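# Hang the ball-filled basket on the stand's peg

## Task

Use the basket's cord handle to hang the shallow basket on the peg of the stand. It only counts if every ball is inside the basket at the end, and nothing may fall off the table or be left lying off it.

## Robot and tools

Robot: two arms, left_arm and right_arm, each with a two-finger gripper. Base poses in the scene frame: left_arm at (-0.042, +0.283, +0.026) m, quat_wxyz (+1.000, 0, 0, -0.005); right_arm at (-0.004, -0.246, +0.013) m, quat_wxyz (+1.000, 0, 0, +0.028). The arm names do not match image sides.

Frames: the scene frame has its origin at table-top height, halfway between the nominal bases, with +z up, +x pointing out over the table and +y toward left_arm. Fixed cameras and the table are given in the scene frame. Each arm's reported hand pose, velocity and targets, and its wrist camera pose, are in that arm's own base frame. Motion offsets run along each arm's own base axes, and rotations turn about the Hand target's position. The gripper's fingers point along its +z, and they open and close along its y. end_effector_position is the spot between the finger pads, about 1 cm behind the tips. Printed poses can be off by a few cm, more so at long reach.

Row format, shared by execute_actions and move: a flat list of 14 numbers, each in [-1, 1]. The first 7 belong to left_arm and the last 7 to right_arm, each as dx, dy, dz, rx, ry, rz, opening. dx..rz are offsets, not poses, measured from the arm's Hand target at the start of the call or action. Scale: 1.0 = 0.6 m for dx, dy, dz and 180 degrees for the rotation. rx, ry, rz together make one rotation vector. If the translation's length exceeds 1.0 it gets shortened along its own direction. Opening is absolute: +1 is fully open (0.094 m) and -1 is closed. Each call starts from the current Hand target, so sending the same offset twice moves the arm twice. All zeros means re-command the current Hand target. Always resend the gripper opening you want, because a 0 there means half open.

execute_actions(actions, cameras): actions is a list of actions. Each action is a table of up to 15 rows, one row per 1/30 s step. A shorter table repeats its last row until the 15 steps are used up. Every row counts from the action's start pose, not from the row before it. An empty list returns the state, images and scene number. cameras is a list of names, ["all"] or [].

move(target, speed, blend, opening_speed, grip_force, blocking, cameras): this drives each gripper in a straight line toward target. target is one 14-number row, or a list of up to 15 such rows; every row counts from the same starting Hand targets. speed is in m/s, 0.002 to 2.9, default 0.25, and turn rate is capped at twice that in rad/s. blend is in metres and rounds the corners between waypoints; 0 means stop at each one. opening_speed is the finger speed per second on the -1..+1 scale, at least 0.2; use it to close gently. grip_force is newtons per pad, 10 to 50, either one value or one per arm. It stays set until changed, and lower values close slowly. The whole move is capped at 10 s. The path does not avoid obstacles or the other arm, and faster moves overshoot more and hit harder. Route around an arm's own base, not close past it. The result includes a move: line, e.g. done, off_target, moving, held or fault, plus any limits (paced = pose clipped, held = steps withheld). done means within 10 mm and 2 degrees; it tells you nothing about contact.

wait(seconds 0..10, cameras) lets time run with the last commands held. stop(cameras) brakes a running move. zoom_image(camera, region [x0,y0,x1,y1] pixels, at most 504x504) enlarges part of a camera's latest image. Cameras are cam_high, cam_low, cam_left_wrist, cam_right_wrist, all 896x504. finished_scene(scene) ends the scene for good, so the basket must already be hanging steadily with all balls inside.

Result lines: Hand target is the commanded pose after clipping, and later offsets count from it. The gripper often comes to rest a few cm short. Resend zeros or the missing distance, because waiting does not close the gap. Orientation commands are clipped to within 40 degrees of the measured one on each step. grip_measured is the finger opening on the command scale. It reads slightly wide when empty, and under a firm grip it reads below the object's real width. grip_effort_nm is the gripper motor effort, where negative means closing. It is not a pad force and does not drop back to zero at rest. Joint torques include the arm's own weight. Joint velocities shown as within noise means the arm is still. A MOTOR HOT line appears at 75 °C. At 90 °C that arm folds and stays idle, and at 100 °C it drops. Avoid long stretched-out holds, heavy loads and pushing against things you cannot reach.

Avoid: spilling balls, dropping the basket or letting go of it while it moves, knocking anything off the table, hard hits on the stand or table, any contact between the two arms (a gripper closing on the other arm's fingers counts), and strain on camera cables. An arm blocked by something keeps pushing; end the push by commanding its target back past the gripper. Something may occasionally nudge loose objects. Keep the basket level while carrying it so the balls stay in.

Each tool is called by a JSON object that holds its "fn" and its "kwargs".

## Session

{"fn": "execute_actions", "kwargs": {"actions": []}}

Scene clock: 0.00 s.
left_arm: end_effector_position=(+0.4087, +0.0149, +0.1227) grip_measured=+1.000 grip_effort_nm=n/a end_effector_quat_wxyz=(+0.609, -0.023, +0.793, +0.007) | right_arm: end_effector_position=(+0.4048, +0.0063, +0.1071) grip_measured=+1.000 grip_effort_nm=n/a end_effector_quat_wxyz=(+0.599, +0.053, +0.797, -0.050)
Joint positions: left_arm=[0.029 1.519 0.398 0.86 -0.011 -0.019 0.094] | right_arm=[0.133 1.578 0.386 0.9 0.272 0.063 0.094]
Joint velocities: within noise
Joint torques (N m): no reading
Motor temperatures (°C): left_arm=[32 28 41 35 30 27 29] | right_arm=[25 32 40 26 28 25 25]
Heat: left arm: 41 °C; right arm: 40 °C.
Hand target: left_arm +0.4118, +0.0151, +0.1325; +0.620, -0.022, +0.785, +0.008 | right_arm +0.4074, +0.0063, +0.1147; +0.608, +0.055, +0.791, -0.049
Tool commands: left_gripper/opening=+1.0 right_gripper/opening=+1.0

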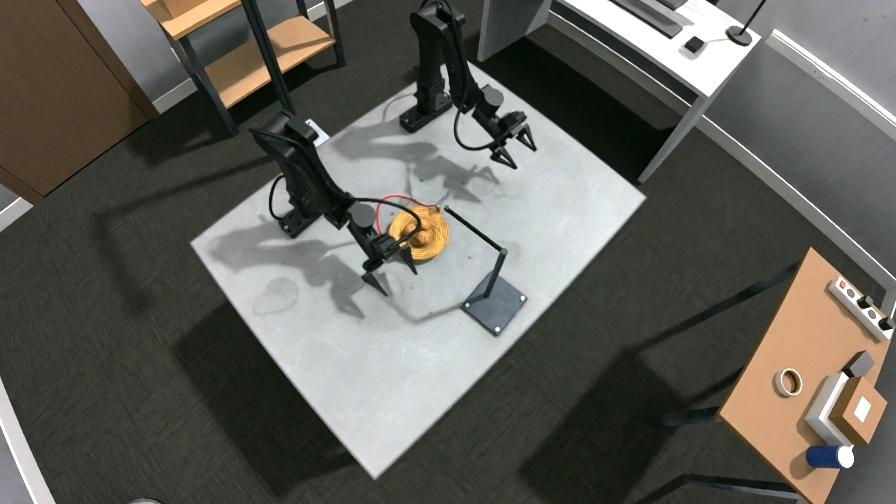

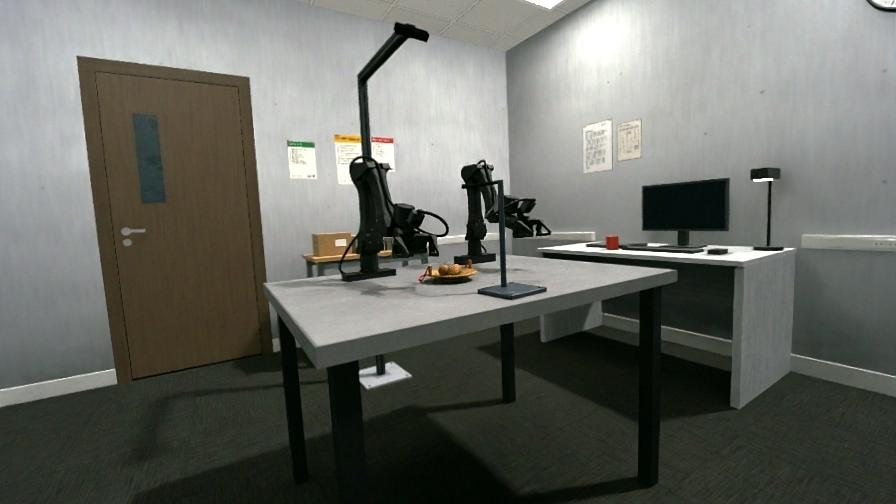

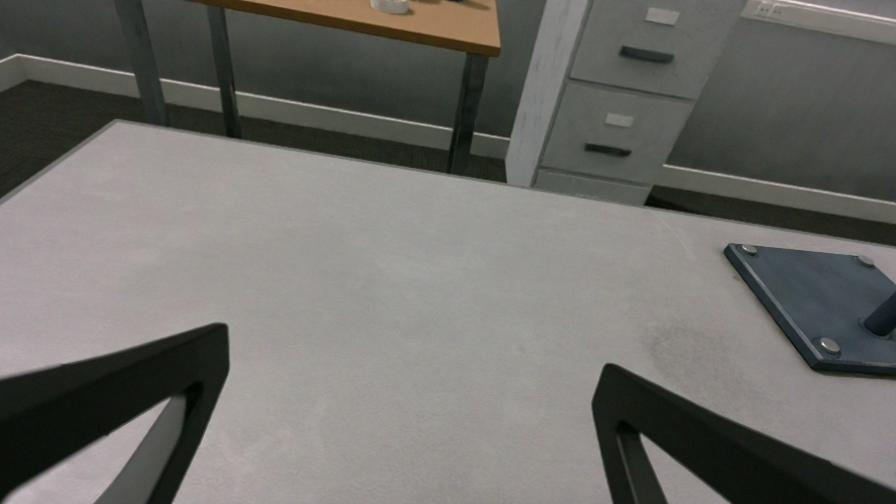

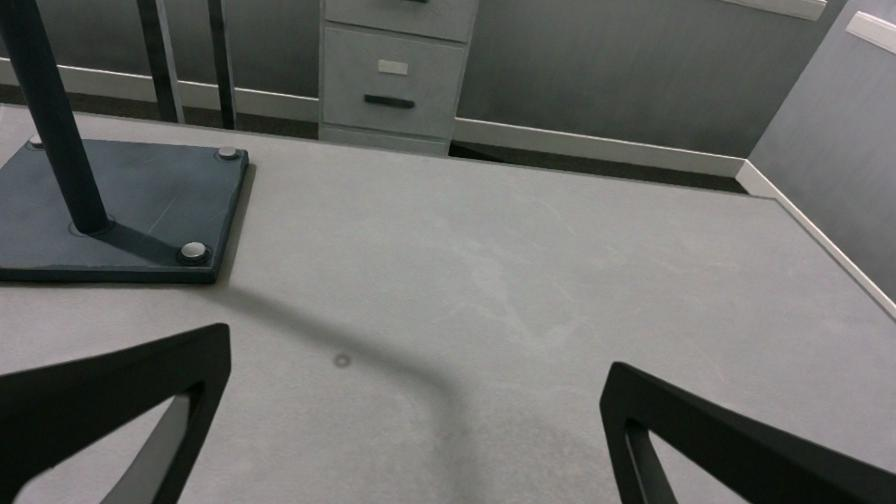

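{"fn": "zoom_image", "kwargs": {"camera": "cam_high", "region": [340, 170, 560, 350]}}

{"fn": "zoom_image", "kwargs": {"camera": "cam_low", "region": [380, 160, 580, 310]}}

Scaled by 2.291 from the camera's 896x504 image, which has a finer 1280x720 frame.

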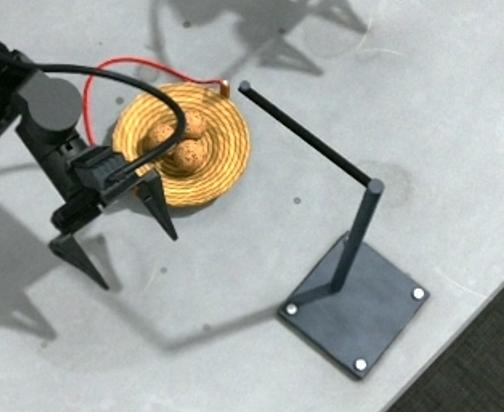

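Scaled by 2.520 from the camera's 896x504 image, which has a finer 1280x720 frame.

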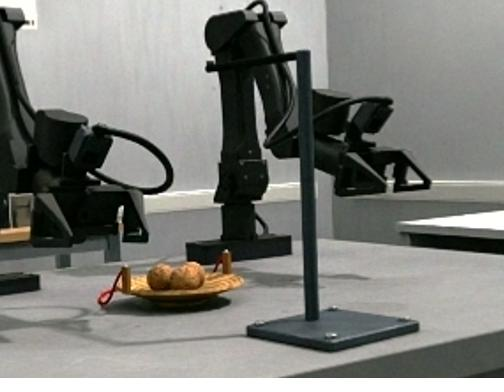

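{"fn": "move", "kwargs": {"target": [-0.32, -0.292, 0.196, 0.0616, 0.1393, -0.2852, 1, 0, 0, 0, 0, 0, 0, 1], "cameras": ["cam_left_wrist", "cam_high", "cam_low"]}}

Scene clock: 34.27 s.
left_arm: end_effector_position=(+0.2196, -0.1564, +0.2370) grip_measured=+1.000 grip_effort_nm=-0.01 end_effector_quat_wxyz=(+0.371, +0.369, +0.834, -0.177) | right_arm: end_effector_position=(+0.4048, +0.0063, +0.1071) grip_measured=+1.000 grip_effort_nm=-0.01 end_effector_quat_wxyz=(+0.599, +0.053, +0.797, -0.050)
Joint positions: left_arm=[-0.396 0.89 0.982 -0.872 0.342 0.292 0.094] | right_arm=[0.133 1.578 0.386 0.9 0.272 0.063 0.094]
Joint torques (N m): left_arm=[-0.29 -0.55 8.96 1.79 0.28 0.08] | right_arm=[0.02 -6.02 5.15 1.73 0.05 0.03]
Heat: left arm: 45 °C; right arm: 41 °C.
Hand target: left_arm +0.2198, -0.1601, +0.2500; +0.382, +0.376, +0.824, -0.182 | right_arm +0.4074, +0.0063, +0.1147; +0.608, +0.055, +0.791, -0.049
Off the commanded pose: left_arm 0.014 m, 2 deg | right_arm 0.008 m, 1 deg.
move: off_target (left_arm)
camera_calibration:
cam_left_wrist: T_world_to_cam=[[-0.691249, -0.706284, 0.152767, 0.000320881], [-0.693573, 0.589138, -0.414576, 0.374262], [0.202808, -0.392531, -0.8971, 0.219993], [0, 0, 0, 1]] pos_world=[0.215184, -0.133911, 0.352467]
Images, in order (width x height): cam_high 896x504, cam_low 896x504, cam_left_wrist 896x504.

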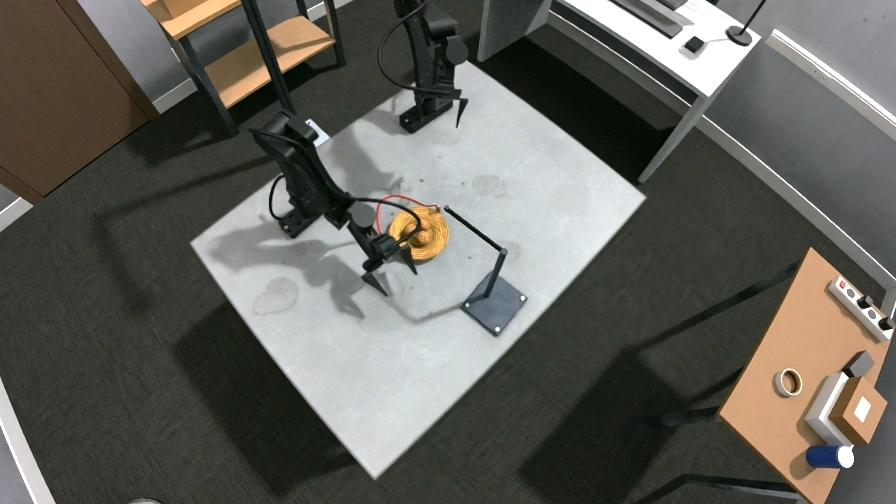

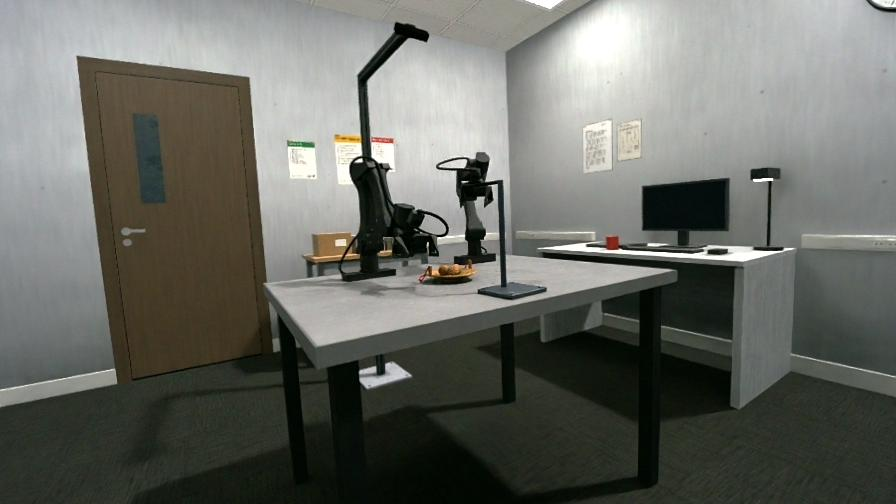

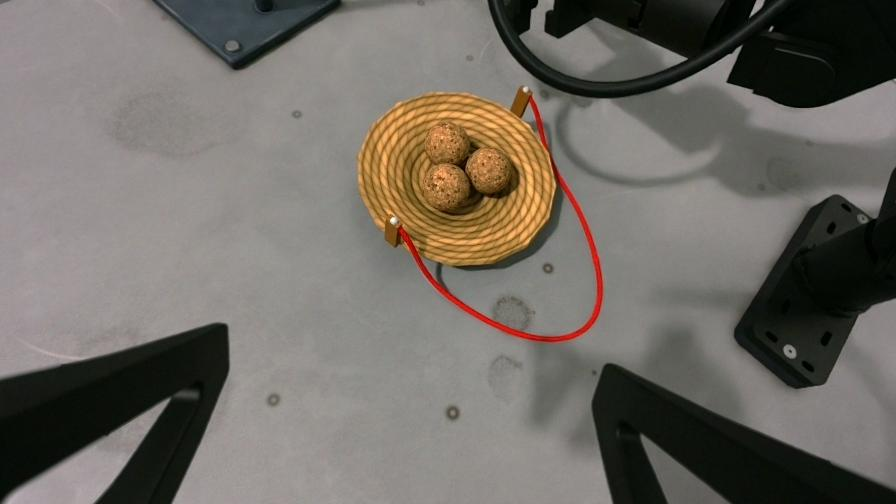

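{"fn": "move", "kwargs": {"target": [[0,0,0,0,0,0,1, -0.262,-0.01,0.175,-0.151,0.177,0.228,0.2],[0,0,0,0,0,0,1, -0.4173,0.2453,0.0922,-0.3017,0.3545,0.4564,0.2]], "blend": [0.05, 0], "cameras": ["cam_left_wrist", "cam_right_wrist", "cam_high"]}}

Scene clock: 63.43 s.
left_arm: end_effector_position=(+0.2196, -0.1563, +0.2369) grip_measured=+1.000 grip_effort_nm=-0.01 end_effector_quat_wxyz=(+0.371, +0.369, +0.834, -0.177) | right_arm: end_effector_position=(+0.1569, +0.1513, +0.1627) grip_measured=+0.202 grip_effort_nm=-0.10 end_effector_quat_wxyz=(+0.005, +0.706, -0.708, +0.000)
Joint positions: left_arm=[-0.396 0.89 0.982 -0.873 0.342 0.292 0.094] | right_arm=[0.764 1.384 1.284 -1.481 0.001 -0.805 0.056]
Joint torques (N m): left_arm=[-0.27 -0.55 9.02 1.82 0.26 0.07] | right_arm=[0.54 -4.11 7.56 0.1 -0.03 0.06]
Motor temperatures (°C): left_arm=[32 28 47 38 29 27 28] | right_arm=[25 33 42 30 28 25 24]
Heat: left arm: 47 °C; right arm: 42 °C.
Hand target: left_arm +0.2198, -0.1602, +0.2501; +0.383, +0.376, +0.824, -0.182 | right_arm +0.1570, +0.1535, +0.1700; +0.000, +0.707, -0.707, +0.000
Off the commanded pose: left_arm 0.014 m, 2 deg | right_arm 0.008 m, 1 deg.
move: off_target (left_arm)
camera_calibration:
cam_left_wrist: T_world_to_cam=[[-0.69124, -0.706269, 0.152879, 0.000281445], [-0.6937, 0.589294, -0.414141, 0.374158], [0.202404, -0.392323, -0.897282, 0.220172], [0, 0, 0, 1]] pos_world=[0.215185, -0.133912, 0.352467]
cam_right_wrist: T_world_to_cam=[[0.991093, 0.127836, 0.0373148, -0.187566], [0.103936, -0.917718, 0.383394, 0.0926348], [0.0832558, -0.3761, -0.922831, 0.304534], [0, 0, 0, 1]] pos_world=[0.150913, 0.223525, 0.252517]
Images, in order (width x height): cam_high 896x504, cam_left_wrist 896x504, cam_right_wrist 896x504.

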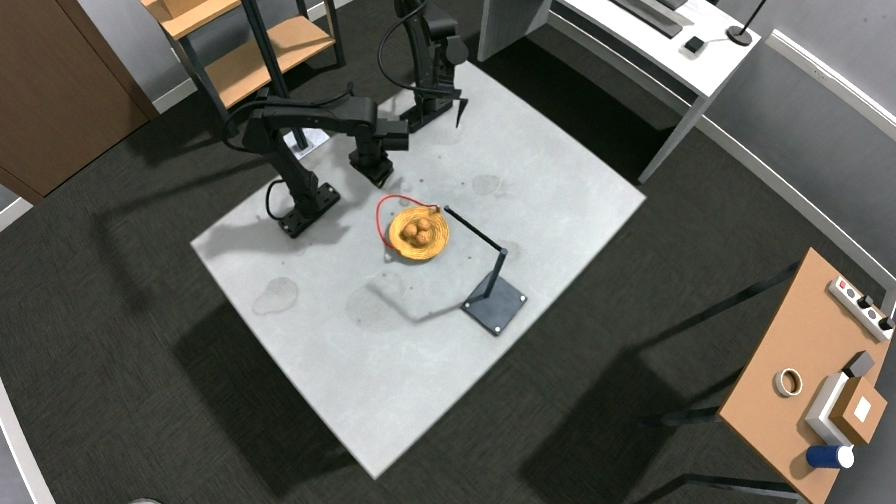

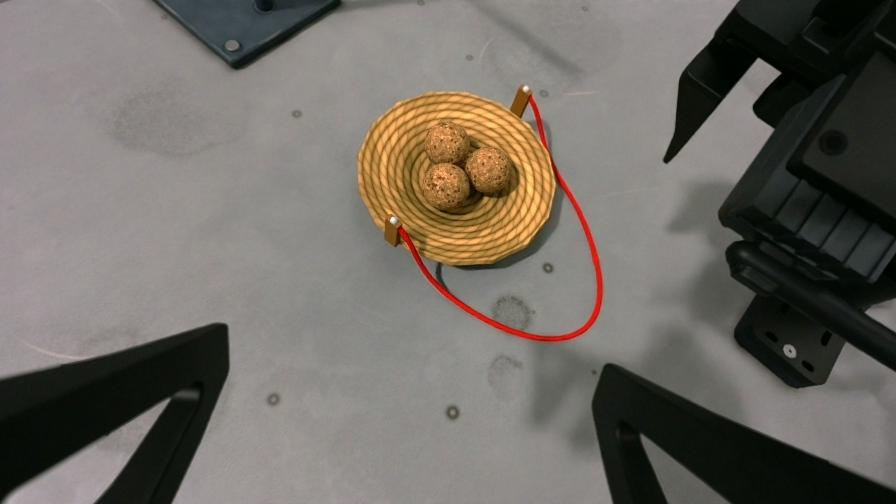

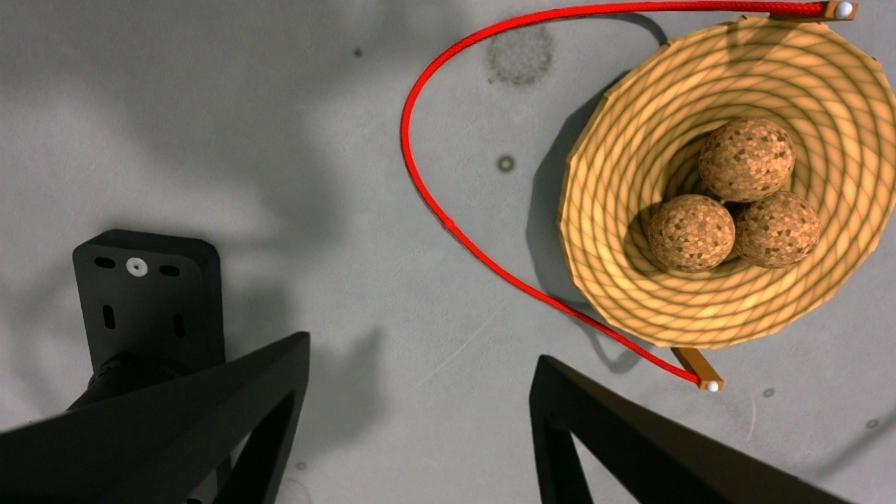

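{"fn": "move", "kwargs": {"target": [0,0,0,0,0,0,1, -0.0188,0.0367,-0.2333,0,0,0,-0.1], "speed": 0.15, "cameras": ["cam_left_wrist", "cam_right_wrist"]}}

Scene clock: 74.10 s.
left_arm: end_effector_position=(+0.2196, -0.1563, +0.2369) grip_measured=+1.000 grip_effort_nm=-0.01 end_effector_quat_wxyz=(+0.371, +0.369, +0.834, -0.177) | right_arm: end_effector_position=(+0.1462, +0.1734, +0.0330) grip_measured=-0.098 grip_effort_nm=-0.09 end_effector_quat_wxyz=(+0.003, +0.706, -0.708, +0.001)
Joint positions: left_arm=[-0.396 0.89 0.982 -0.873 0.342 0.292 0.094] | right_arm=[0.867 1.48 0.841 -0.938 0.001 -0.701 0.042]
Joint torques (N m): left_arm=[-0.31 -0.61 8.96 1.81 0.28 0.07] | right_arm=[0.59 -4.33 4.23 0.45 -0.01 0.06]
Heat: left arm: 47 °C; right arm: 43 °C.
Hand target: left_arm +0.2198, -0.1602, +0.2501; +0.383, +0.376, +0.824, -0.182 | right_arm +0.1457, +0.1756, +0.0300; +0.000, +0.707, -0.707, +0.000
Off the commanded pose: left_arm 0.014 m, 2 deg | right_arm 0.004 m, 0 deg.
move: off_target (left_arm)
camera_calibration:
cam_left_wrist: T_world_to_cam=[[-0.69124, -0.706269, 0.152879, 0.000281445], [-0.6937, 0.589294, -0.414141, 0.374158], [0.202404, -0.392323, -0.897282, 0.220172], [0, 0, 0, 1]] pos_world=[0.215185, -0.133912, 0.352467]
cam_right_wrist: T_world_to_cam=[[0.990982, 0.127439, 0.0413956, -0.174904], [0.102184, -0.9186, 0.38175, 0.164145], [0.0866759, -0.374078, -0.923338, 0.193146], [0, 0, 0, 1]] pos_world=[0.139813, 0.245325, 0.122917]
Images, in order (width x height): cam_left_wrist 896x504, cam_right_wrist 896x504.

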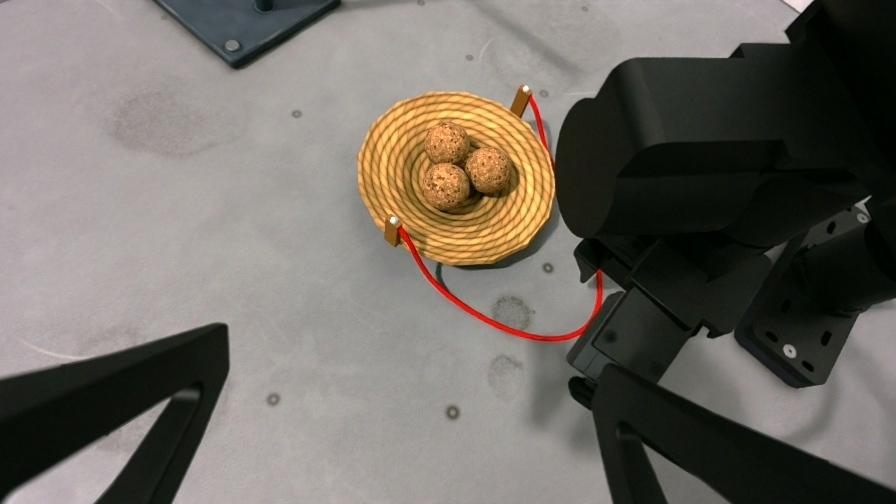

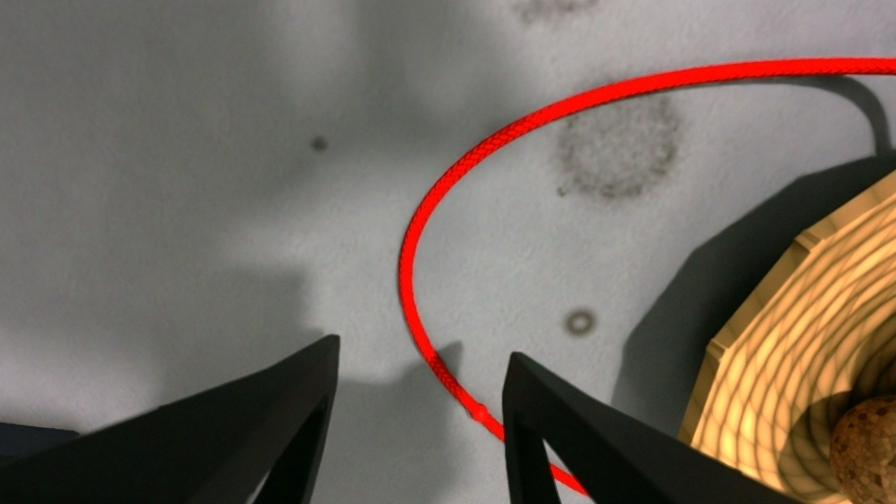

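{"fn": "move", "kwargs": {"target": [0,0,0,0,0,0,1, -0.012,0.004,-0.0367,0,0,0,-0.1], "speed": 0.08, "cameras": ["cam_right_wrist"]}}

Scene clock: 79.20 s.
left_arm: end_effector_position=(+0.2196, -0.1563, +0.2369) grip_measured=+1.000 grip_effort_nm=-0.01 end_effector_quat_wxyz=(+0.371, +0.369, +0.834, -0.177) | right_arm: end_effector_position=(+0.1393, +0.1761, +0.0110) grip_measured=-0.098 grip_effort_nm=-0.10 end_effector_quat_wxyz=(+0.003, +0.706, -0.708, +0.001)
Joint positions: left_arm=[-0.396 0.89 0.982 -0.873 0.342 0.292 0.094] | right_arm=[0.898 1.513 0.774 -0.838 0.002 -0.67 0.042]
Joint torques (N m): left_arm=[-0.27 -0.59 9.01 1.8 0.27 0.08] | right_arm=[0.55 -4.41 4.05 0.45 -0.04 0.07]
Heat: left arm: 47 °C; right arm: 42 °C.
Hand target: left_arm +0.2198, -0.1602, +0.2501; +0.383, +0.376, +0.824, -0.182 | right_arm +0.1386, +0.1780, +0.0081; +0.000, +0.707, -0.707, +0.000
Off the commanded pose: left_arm 0.014 m, 2 deg | right_arm 0.004 m, 0 deg.
move: off_target (left_arm)
camera_calibration:
cam_right_wrist: T_world_to_cam=[[0.990911, 0.127751, 0.0421255, -0.167641], [0.102188, -0.918553, 0.381862, 0.175706], [0.0874776, -0.374087, -0.923259, 0.174329], [0, 0, 0, 1]] pos_world=[0.132913, 0.248025, 0.100917]
Images, in order (width x height): cam_right_wrist 896x504.

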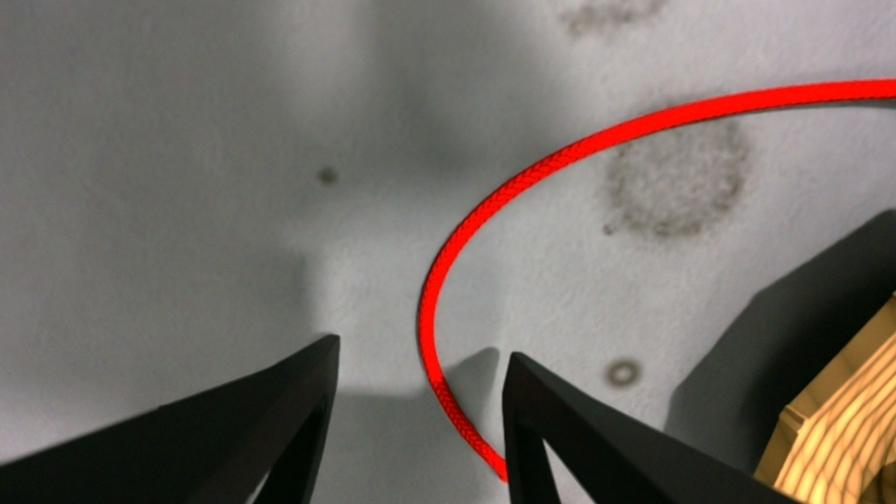

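{"fn": "move", "kwargs": {"target": [0,0,0,0,0,0,1, 0,0,-0.0155,0,0,0,-0.1], "speed": 0.04, "cameras": ["cam_right_wrist"]}}

Scene clock: 81.00 s.
left_arm: end_effector_position=(+0.2196, -0.1563, +0.2369) grip_measured=+1.000 grip_effort_nm=-0.01 end_effector_quat_wxyz=(+0.371, +0.369, +0.834, -0.177) | right_arm: end_effector_position=(+0.1395, +0.1763, +0.0018) grip_measured=-0.098 grip_effort_nm=-0.09 end_effector_quat_wxyz=(+0.002, +0.706, -0.708, +0.001)
Joint positions: left_arm=[-0.396 0.89 0.982 -0.873 0.342 0.292 0.094] | right_arm=[0.898 1.534 0.752 -0.794 0.002 -0.67 0.042]
Joint torques (N m): left_arm=[-0.31 -0.62 8.94 1.82 0.29 0.08] | right_arm=[0.53 -4.44 3.89 0.45 -0.05 0.06]
Heat: left arm: 47 °C; right arm: 42 °C.
Hand target: left_arm +0.2198, -0.1602, +0.2501; +0.383, +0.376, +0.824, -0.182 | right_arm +0.1385, +0.1780, -0.0013; +0.000, +0.707, -0.707, +0.000
Off the commanded pose: left_arm 0.014 m, 2 deg | right_arm 0.004 m, 0 deg.
move: off_target (left_arm)
camera_calibration:
cam_right_wrist: T_world_to_cam=[[0.990935, 0.127384, 0.0426797, -0.167444], [0.101694, -0.918844, 0.381292, 0.179534], [0.0877864, -0.373495, -0.923469, 0.165816], [0, 0, 0, 1]] pos_world=[0.133113, 0.248225, 0.0918171]
Images, in order (width x height): cam_right_wrist 896x504.

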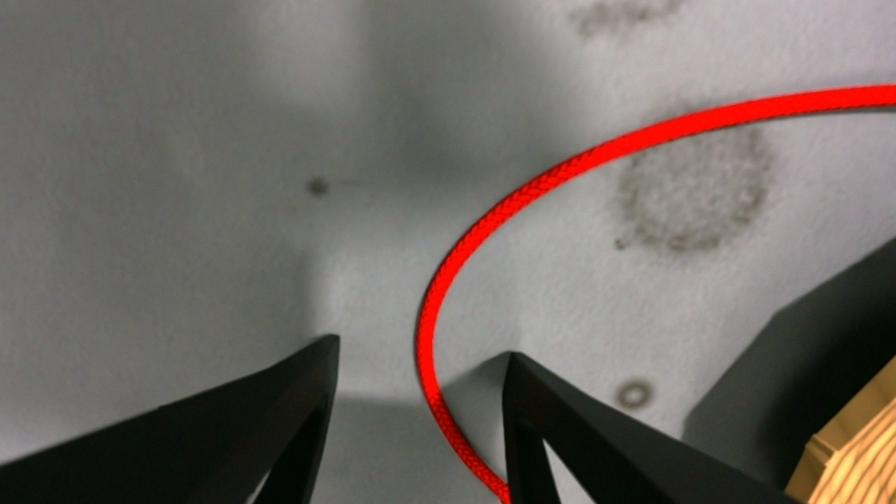

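{"fn": "move", "kwargs": {"target": [0,0,0,0,0,0,1, 0,0,-0.004,0,0,0,-0.1], "speed": 0.03, "cameras": ["cam_right_wrist"]}}

{"fn": "zoom_image", "kwargs": {"camera": "cam_right_wrist", "region": [300, 280, 580, 440]}}

Scene clock: 83.20 s.
left_arm: end_effector_position=(+0.2196, -0.1563, +0.2369) grip_measured=+1.000 grip_effort_nm=-0.01 end_effector_quat_wxyz=(+0.371, +0.369, +0.834, -0.177) | right_arm: end_effector_position=(+0.1401, +0.1771, +0.0002) grip_measured=-0.098 grip_effort_nm=-0.09 end_effector_quat_wxyz=(+0.001, +0.706, -0.708, +0.001)
Joint positions: left_arm=[-0.396 0.89 0.982 -0.873 0.342 0.292 0.094] | right_arm=[0.898 1.538 0.748 -0.783 0.002 -0.67 0.042]
Joint torques (N m): left_arm=[-0.35 -0.62 9.01 1.81 0.28 0.08] | right_arm=[0.58 -4.31 3.67 0.47 -0.03 0.06]
Heat: left arm: 47 °C; right arm: 42 °C.
Hand target: left_arm +0.2198, -0.1602, +0.2501; +0.383, +0.376, +0.824, -0.182 | right_arm +0.1385, +0.1779, -0.0037; +0.000, +0.707, -0.707, +0.000
Off the commanded pose: left_arm 0.014 m, 2 deg | right_arm 0.004 m, 0 deg.
move: off_target (left_arm)
camera_calibration:
cam_right_wrist: T_world_to_cam=[[0.990834, 0.127319, 0.0451444, -0.168033], [0.100925, -0.91984, 0.379089, 0.181074], [0.0897909, -0.371058, -0.924258, 0.163779], [0, 0, 0, 1]] pos_world=[0.133512, 0.248725, 0.0903167]
Images, in order (width x height): cam_right_wrist 896x504.

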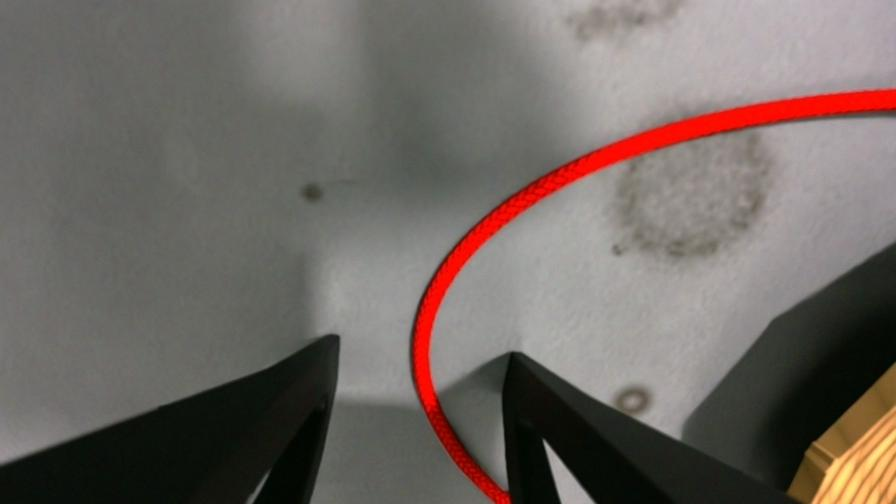

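Scaled by 1.800 from the camera's 896x504 image, which has a finer 1280x720 frame.

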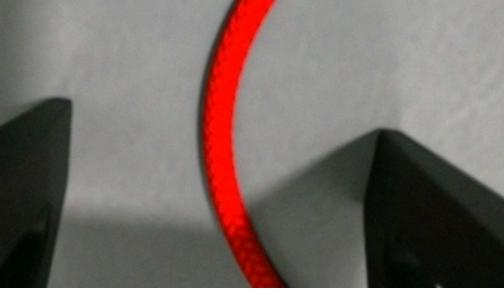

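{"fn": "move", "kwargs": {"target": [0,0,0,0,0,0,1, 0,0,0,0,0,0,-1], "opening_speed": 0.8, "cameras": ["cam_right_wrist", "cam_left_wrist"]}}

{"fn": "zoom_image", "kwargs": {"camera": "cam_right_wrist", "region": [300, 280, 580, 440]}}

Scene clock: 85.93 s.
left_arm: end_effector_position=(+0.2196, -0.1563, +0.2369) grip_measured=+1.000 grip_effort_nm=-0.01 end_effector_quat_wxyz=(+0.371, +0.369, +0.834, -0.177) | right_arm: end_effector_position=(+0.1407, +0.1774, +0.0002) grip_measured=-0.953 grip_effort_nm=-0.97 end_effector_quat_wxyz=(+0.000, +0.706, -0.708, +0.001)
Joint positions: left_arm=[-0.396 0.89 0.982 -0.873 0.342 0.292 0.094] | right_arm=[0.898 1.538 0.748 -0.781 0.003 -0.67 0.002]
Joint torques (N m): left_arm=[-0.31 -0.66 9.06 1.81 0.28 0.05] | right_arm=[0.57 -4.37 3.7 0.46 -0.05 0.06]
Heat: left arm: 47 °C; right arm: 41 °C.
Hand target: left_arm +0.2198, -0.1602, +0.2501; +0.383, +0.376, +0.824, -0.182 | right_arm +0.1385, +0.1779, -0.0037; +0.000, +0.707, -0.707, +0.000
Off the commanded pose: left_arm 0.014 m, 2 deg | right_arm 0.004 m, 0 deg.
move: off_target (left_arm)
camera_calibration:
cam_left_wrist: T_world_to_cam=[[-0.69124, -0.706269, 0.152879, 0.000281445], [-0.6937, 0.589294, -0.414141, 0.374158], [0.202404, -0.392323, -0.897282, 0.220172], [0, 0, 0, 1]] pos_world=[0.215185, -0.133912, 0.352467]
cam_right_wrist: T_world_to_cam=[[0.990728, 0.127268, 0.0475468, -0.168551], [0.100058, -0.920248, 0.378328, 0.181476], [0.0919039, -0.370063, -0.92445, 0.163406], [0, 0, 0, 1]] pos_world=[0.133812, 0.248925, 0.0904171]
Images, in order (width x height): cam_left_wrist 896x504, cam_right_wrist 896x504.

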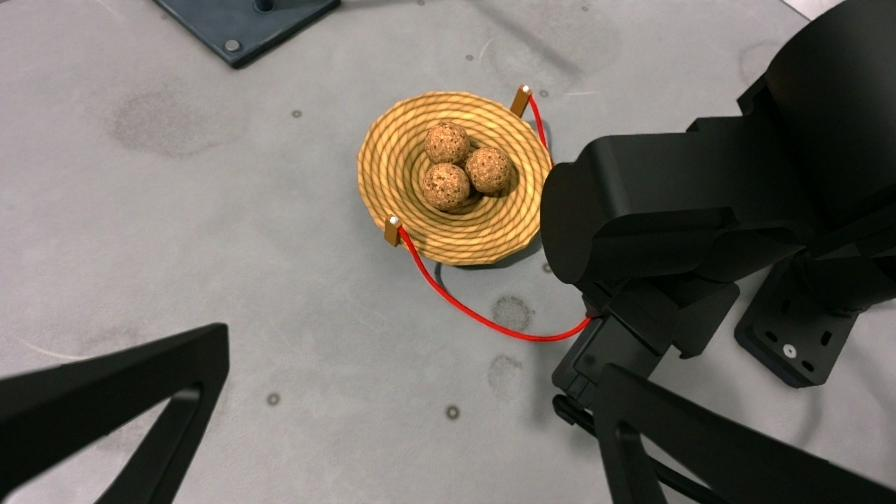

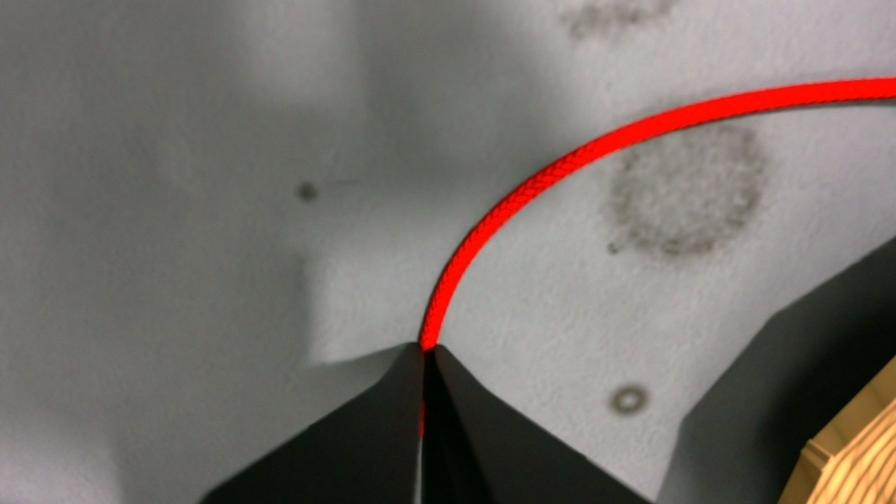

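Scaled by 1.800 from the camera's 896x504 image, which has a finer 1280x720 frame.

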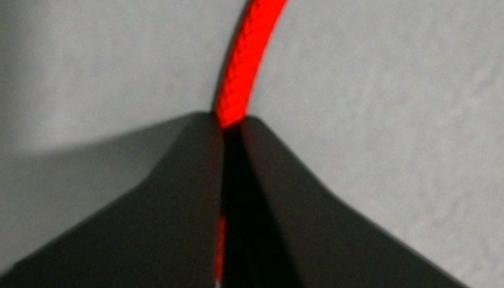

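{"fn": "move", "kwargs": {"target": [[0,0,0,0,0,0,1, 0.02,-0.003,0.08,0,0,0,-1],[0,0,0,0,0,0,1, 0.086,-0.01,0.19,0,0,0,-1]], "speed": 0.15, "blend": [0.02, 0], "cameras": ["cam_left_wrist", "cam_right_wrist"]}}

Scene clock: 103.10 s.
left_arm: end_effector_position=(+0.2196, -0.1563, +0.2369) grip_measured=+1.000 grip_effort_nm=-0.01 end_effector_quat_wxyz=(+0.371, +0.369, +0.834, -0.177) | right_arm: end_effector_position=(+0.1883, +0.1714, +0.1054) grip_measured=-0.956 grip_effort_nm=-1.04 end_effector_quat_wxyz=(+0.000, +0.706, -0.708, +0.002)
Joint positions: left_arm=[-0.396 0.89 0.982 -0.873 0.342 0.292 0.094] | right_arm=[0.737 1.51 1.166 -1.227 0.004 -0.832 0.002]
Joint torques (N m): left_arm=[-0.31 -0.59 9.05 1.81 0.26 0.08] | right_arm=[-0.36 -5.07 7.09 0.11 -0.06 -0.05]
Heat: left arm: 47 °C; right arm: 40 °C.
Hand target: left_arm +0.2198, -0.1602, +0.2501; +0.383, +0.376, +0.824, -0.182 | right_arm +0.1901, +0.1720, +0.1104; +0.000, +0.707, -0.707, +0.000
Off the commanded pose: left_arm 0.014 m, 2 deg | right_arm 0.005 m, 0 deg.
move: off_target (left_arm)
camera_calibration:
cam_left_wrist: T_world_to_cam=[[-0.69124, -0.706269, 0.152879, 0.000281445], [-0.6937, 0.589294, -0.414141, 0.374158], [0.202404, -0.392323, -0.897282, 0.220172], [0, 0, 0, 1]] pos_world=[0.215185, -0.133912, 0.352467]
cam_right_wrist: T_world_to_cam=[[0.990698, 0.127665, 0.0471164, -0.220061], [0.100458, -0.919672, 0.379619, 0.131047], [0.0917957, -0.371355, -0.923942, 0.254233], [0, 0, 0, 1]] pos_world=[0.181512, 0.243025, 0.195518]
Images, in order (width x height): cam_left_wrist 896x504, cam_right_wrist 896x504.

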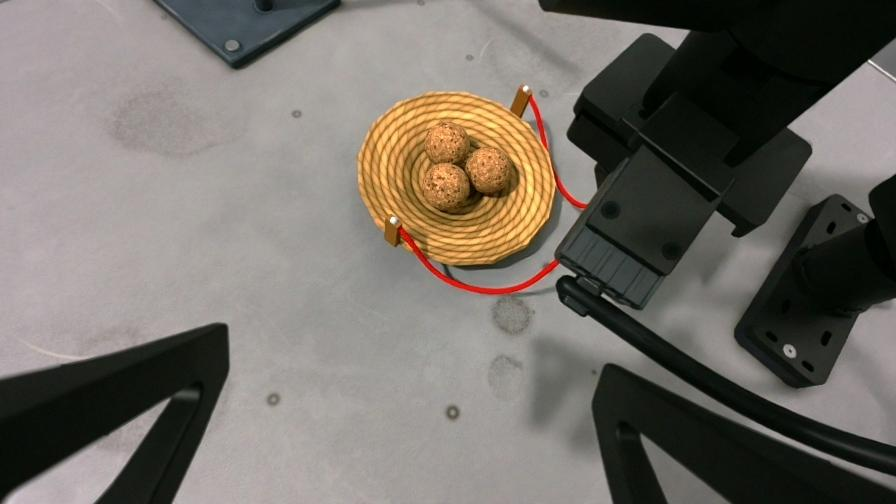

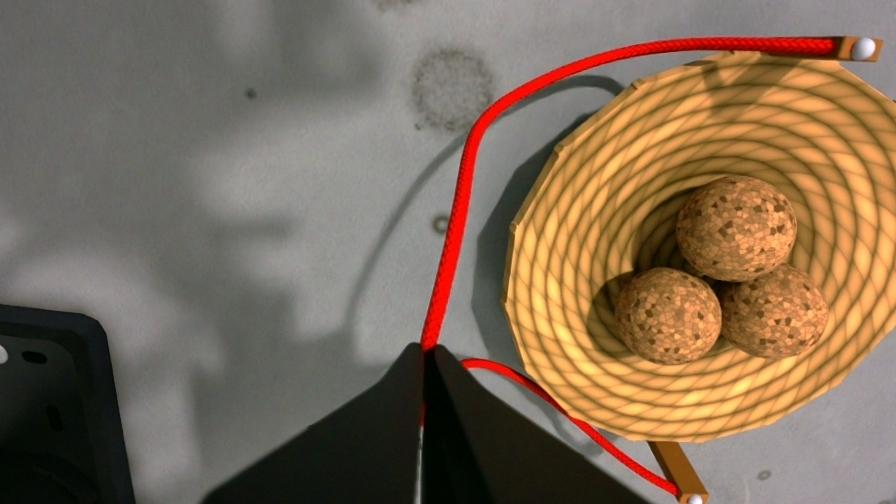

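{"fn": "move", "kwargs": {"target": [0.2337,0.067,0.045,-0.1645,-0.1048,-0.0808,1, 0,0,0,0,0,0,-1], "cameras": ["cam_left_wrist", "cam_high"]}}

Scene clock: 109.50 s.
left_arm: end_effector_position=(+0.3637, -0.1174, +0.2786) grip_measured=+1.000 grip_effort_nm=-0.01 end_effector_quat_wxyz=(+0.570, +0.385, +0.632, -0.357) | right_arm: end_effector_position=(+0.1883, +0.1713, +0.1054) grip_measured=-0.956 grip_effort_nm=-1.04 end_effector_quat_wxyz=(+0.000, +0.706, -0.708, +0.002)
Joint positions: left_arm=[0.148 1.4 0.911 0.189 1.242 0.273 0.094] | right_arm=[0.737 1.51 1.166 -1.227 0.004 -0.832 0.002]
Joint torques (N m): left_arm=[-0.13 -4.75 6.04 2 0.43 -0.08] | right_arm=[-0.38 -5.12 7.09 0.12 -0.06 -0.06]
Heat: left arm: 47 °C; right arm: 41 °C.
Hand target: left_arm +0.3600, -0.1199, +0.2772; +0.568, +0.391, +0.624, -0.367 | right_arm +0.1901, +0.1720, +0.1104; +0.000, +0.707, -0.707, +0.000
Off the commanded pose: left_arm 0.005 m, 2 deg | right_arm 0.005 m, 0 deg.
move: done
camera_calibration:
cam_left_wrist: T_world_to_cam=[[-0.893555, -0.420472, 0.15736, 0.226957], [-0.329375, 0.375791, -0.866195, 0.43686], [0.305076, -0.825823, -0.474283, 0.0375437], [0, 0, 0, 1]] pos_world=[0.335236, -0.0377346, 0.360498]
Images, in order (width x height): cam_high 896x504, cam_left_wrist 896x504.

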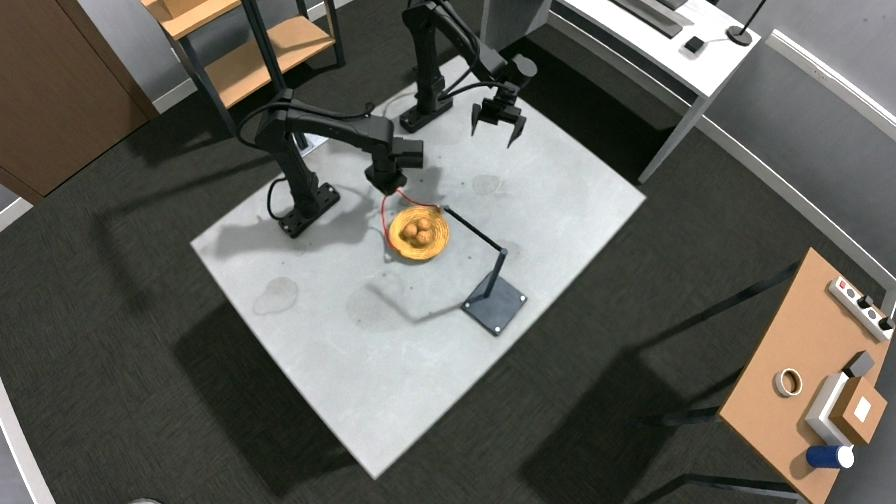

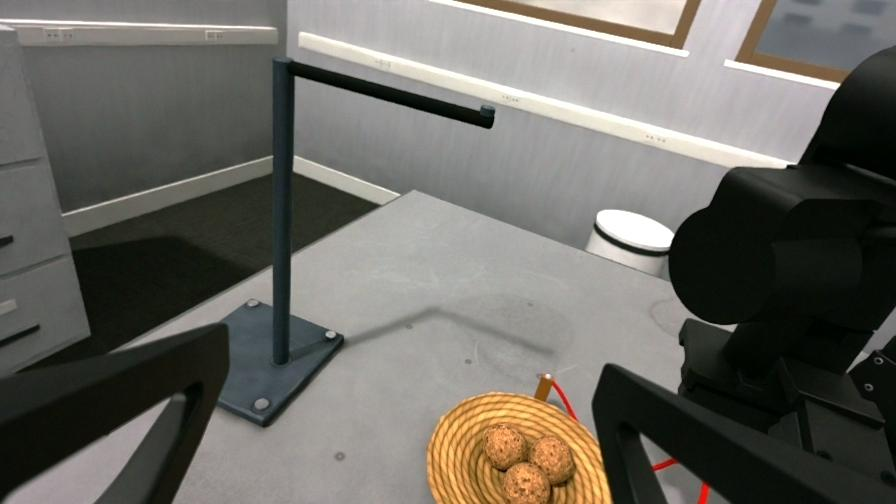

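{"fn": "move", "kwargs": {"target": [0,0,0,0,0,0,1, 0.2215,-0.0083,0.1327,0,-0.2222,0,-1], "speed": 0.15, "cameras": ["cam_left_wrist", "cam_right_wrist", "cam_low"]}}

Scene clock: 128.83 s.
left_arm: end_effector_position=(+0.3639, -0.1174, +0.2793) grip_measured=+1.000 grip_effort_nm=-0.01 end_effector_quat_wxyz=(+0.571, +0.385, +0.631, -0.357) | right_arm: end_effector_position=(+0.3204, +0.1701, +0.1821) grip_measured=-0.956 grip_effort_nm=-1.04 end_effector_quat_wxyz=(-0.226, +0.674, -0.663, +0.235)
Joint positions: left_arm=[0.148 1.4 0.911 0.194 1.242 0.269 0.094] | right_arm=[0.682 1.426 1.204 -0.806 0.404 -1.019 0.002]
Joint torques (N m): left_arm=[-0.09 -4.75 5.91 2 0.43 -0.05] | right_arm=[-0.53 -7.86 5.2 1.27 0.29 0.02]
Heat: left arm: 44 °C; right arm: 43 °C.
Hand target: left_arm +0.3600, -0.1199, +0.2771; +0.568, +0.391, +0.624, -0.368 | right_arm +0.3230, +0.1670, +0.1900; -0.242, +0.665, -0.664, +0.242
Off the commanded pose: left_arm 0.005 m, 2 deg | right_arm 0.009 m, 2 deg.
move: done
camera_calibration:
cam_left_wrist: T_world_to_cam=[[-0.89369, -0.420674, 0.156053, 0.227428], [-0.327892, 0.374907, -0.86714, 0.437064], [0.306277, -0.826122, -0.472986, 0.0369827], [0, 0, 0, 1]] pos_world=[0.335233, -0.0376335, 0.360997]
cam_right_wrist: T_world_to_cam=[[0.750854, 0.147923, 0.64369, -0.389507], [-0.141196, -0.916115, 0.37523, 0.165132], [0.645199, -0.37263, -0.666982, 0.088654], [0, 0, 0, 1]] pos_world=[0.258579, 0.241932, 0.24789]
Images, in order (width x height): cam_low 896x504, cam_left_wrist 896x504, cam_right_wrist 896x504.

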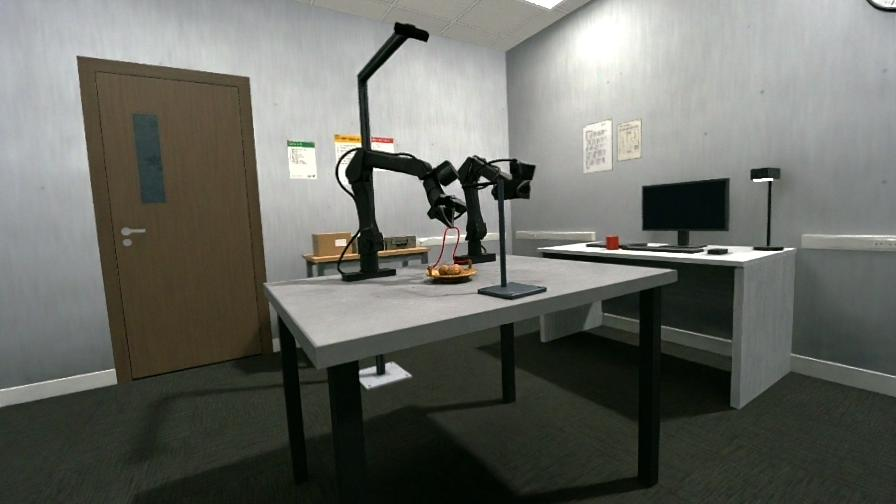

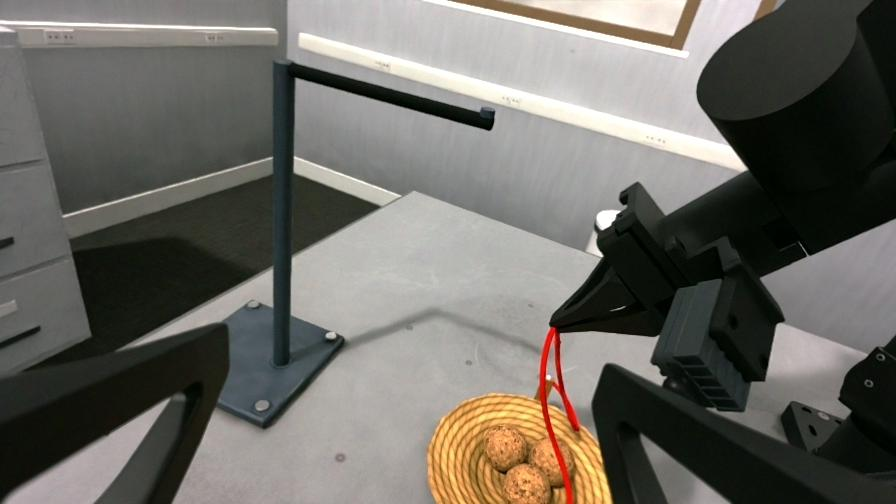

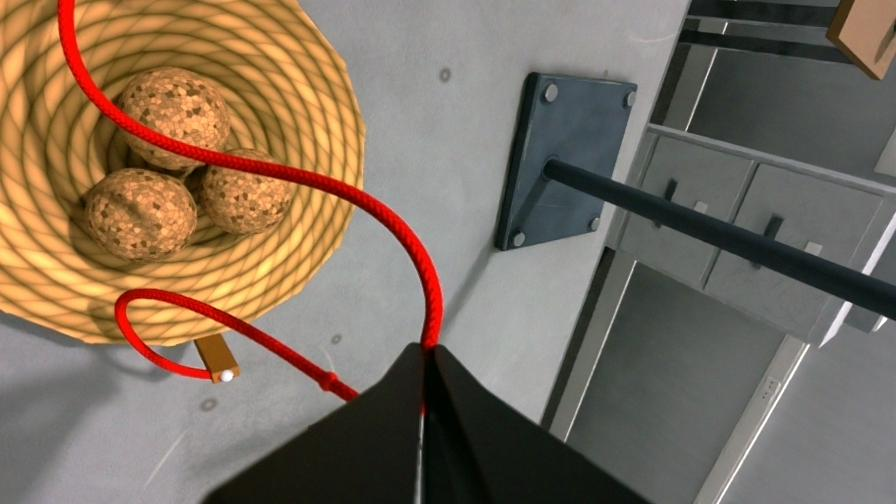

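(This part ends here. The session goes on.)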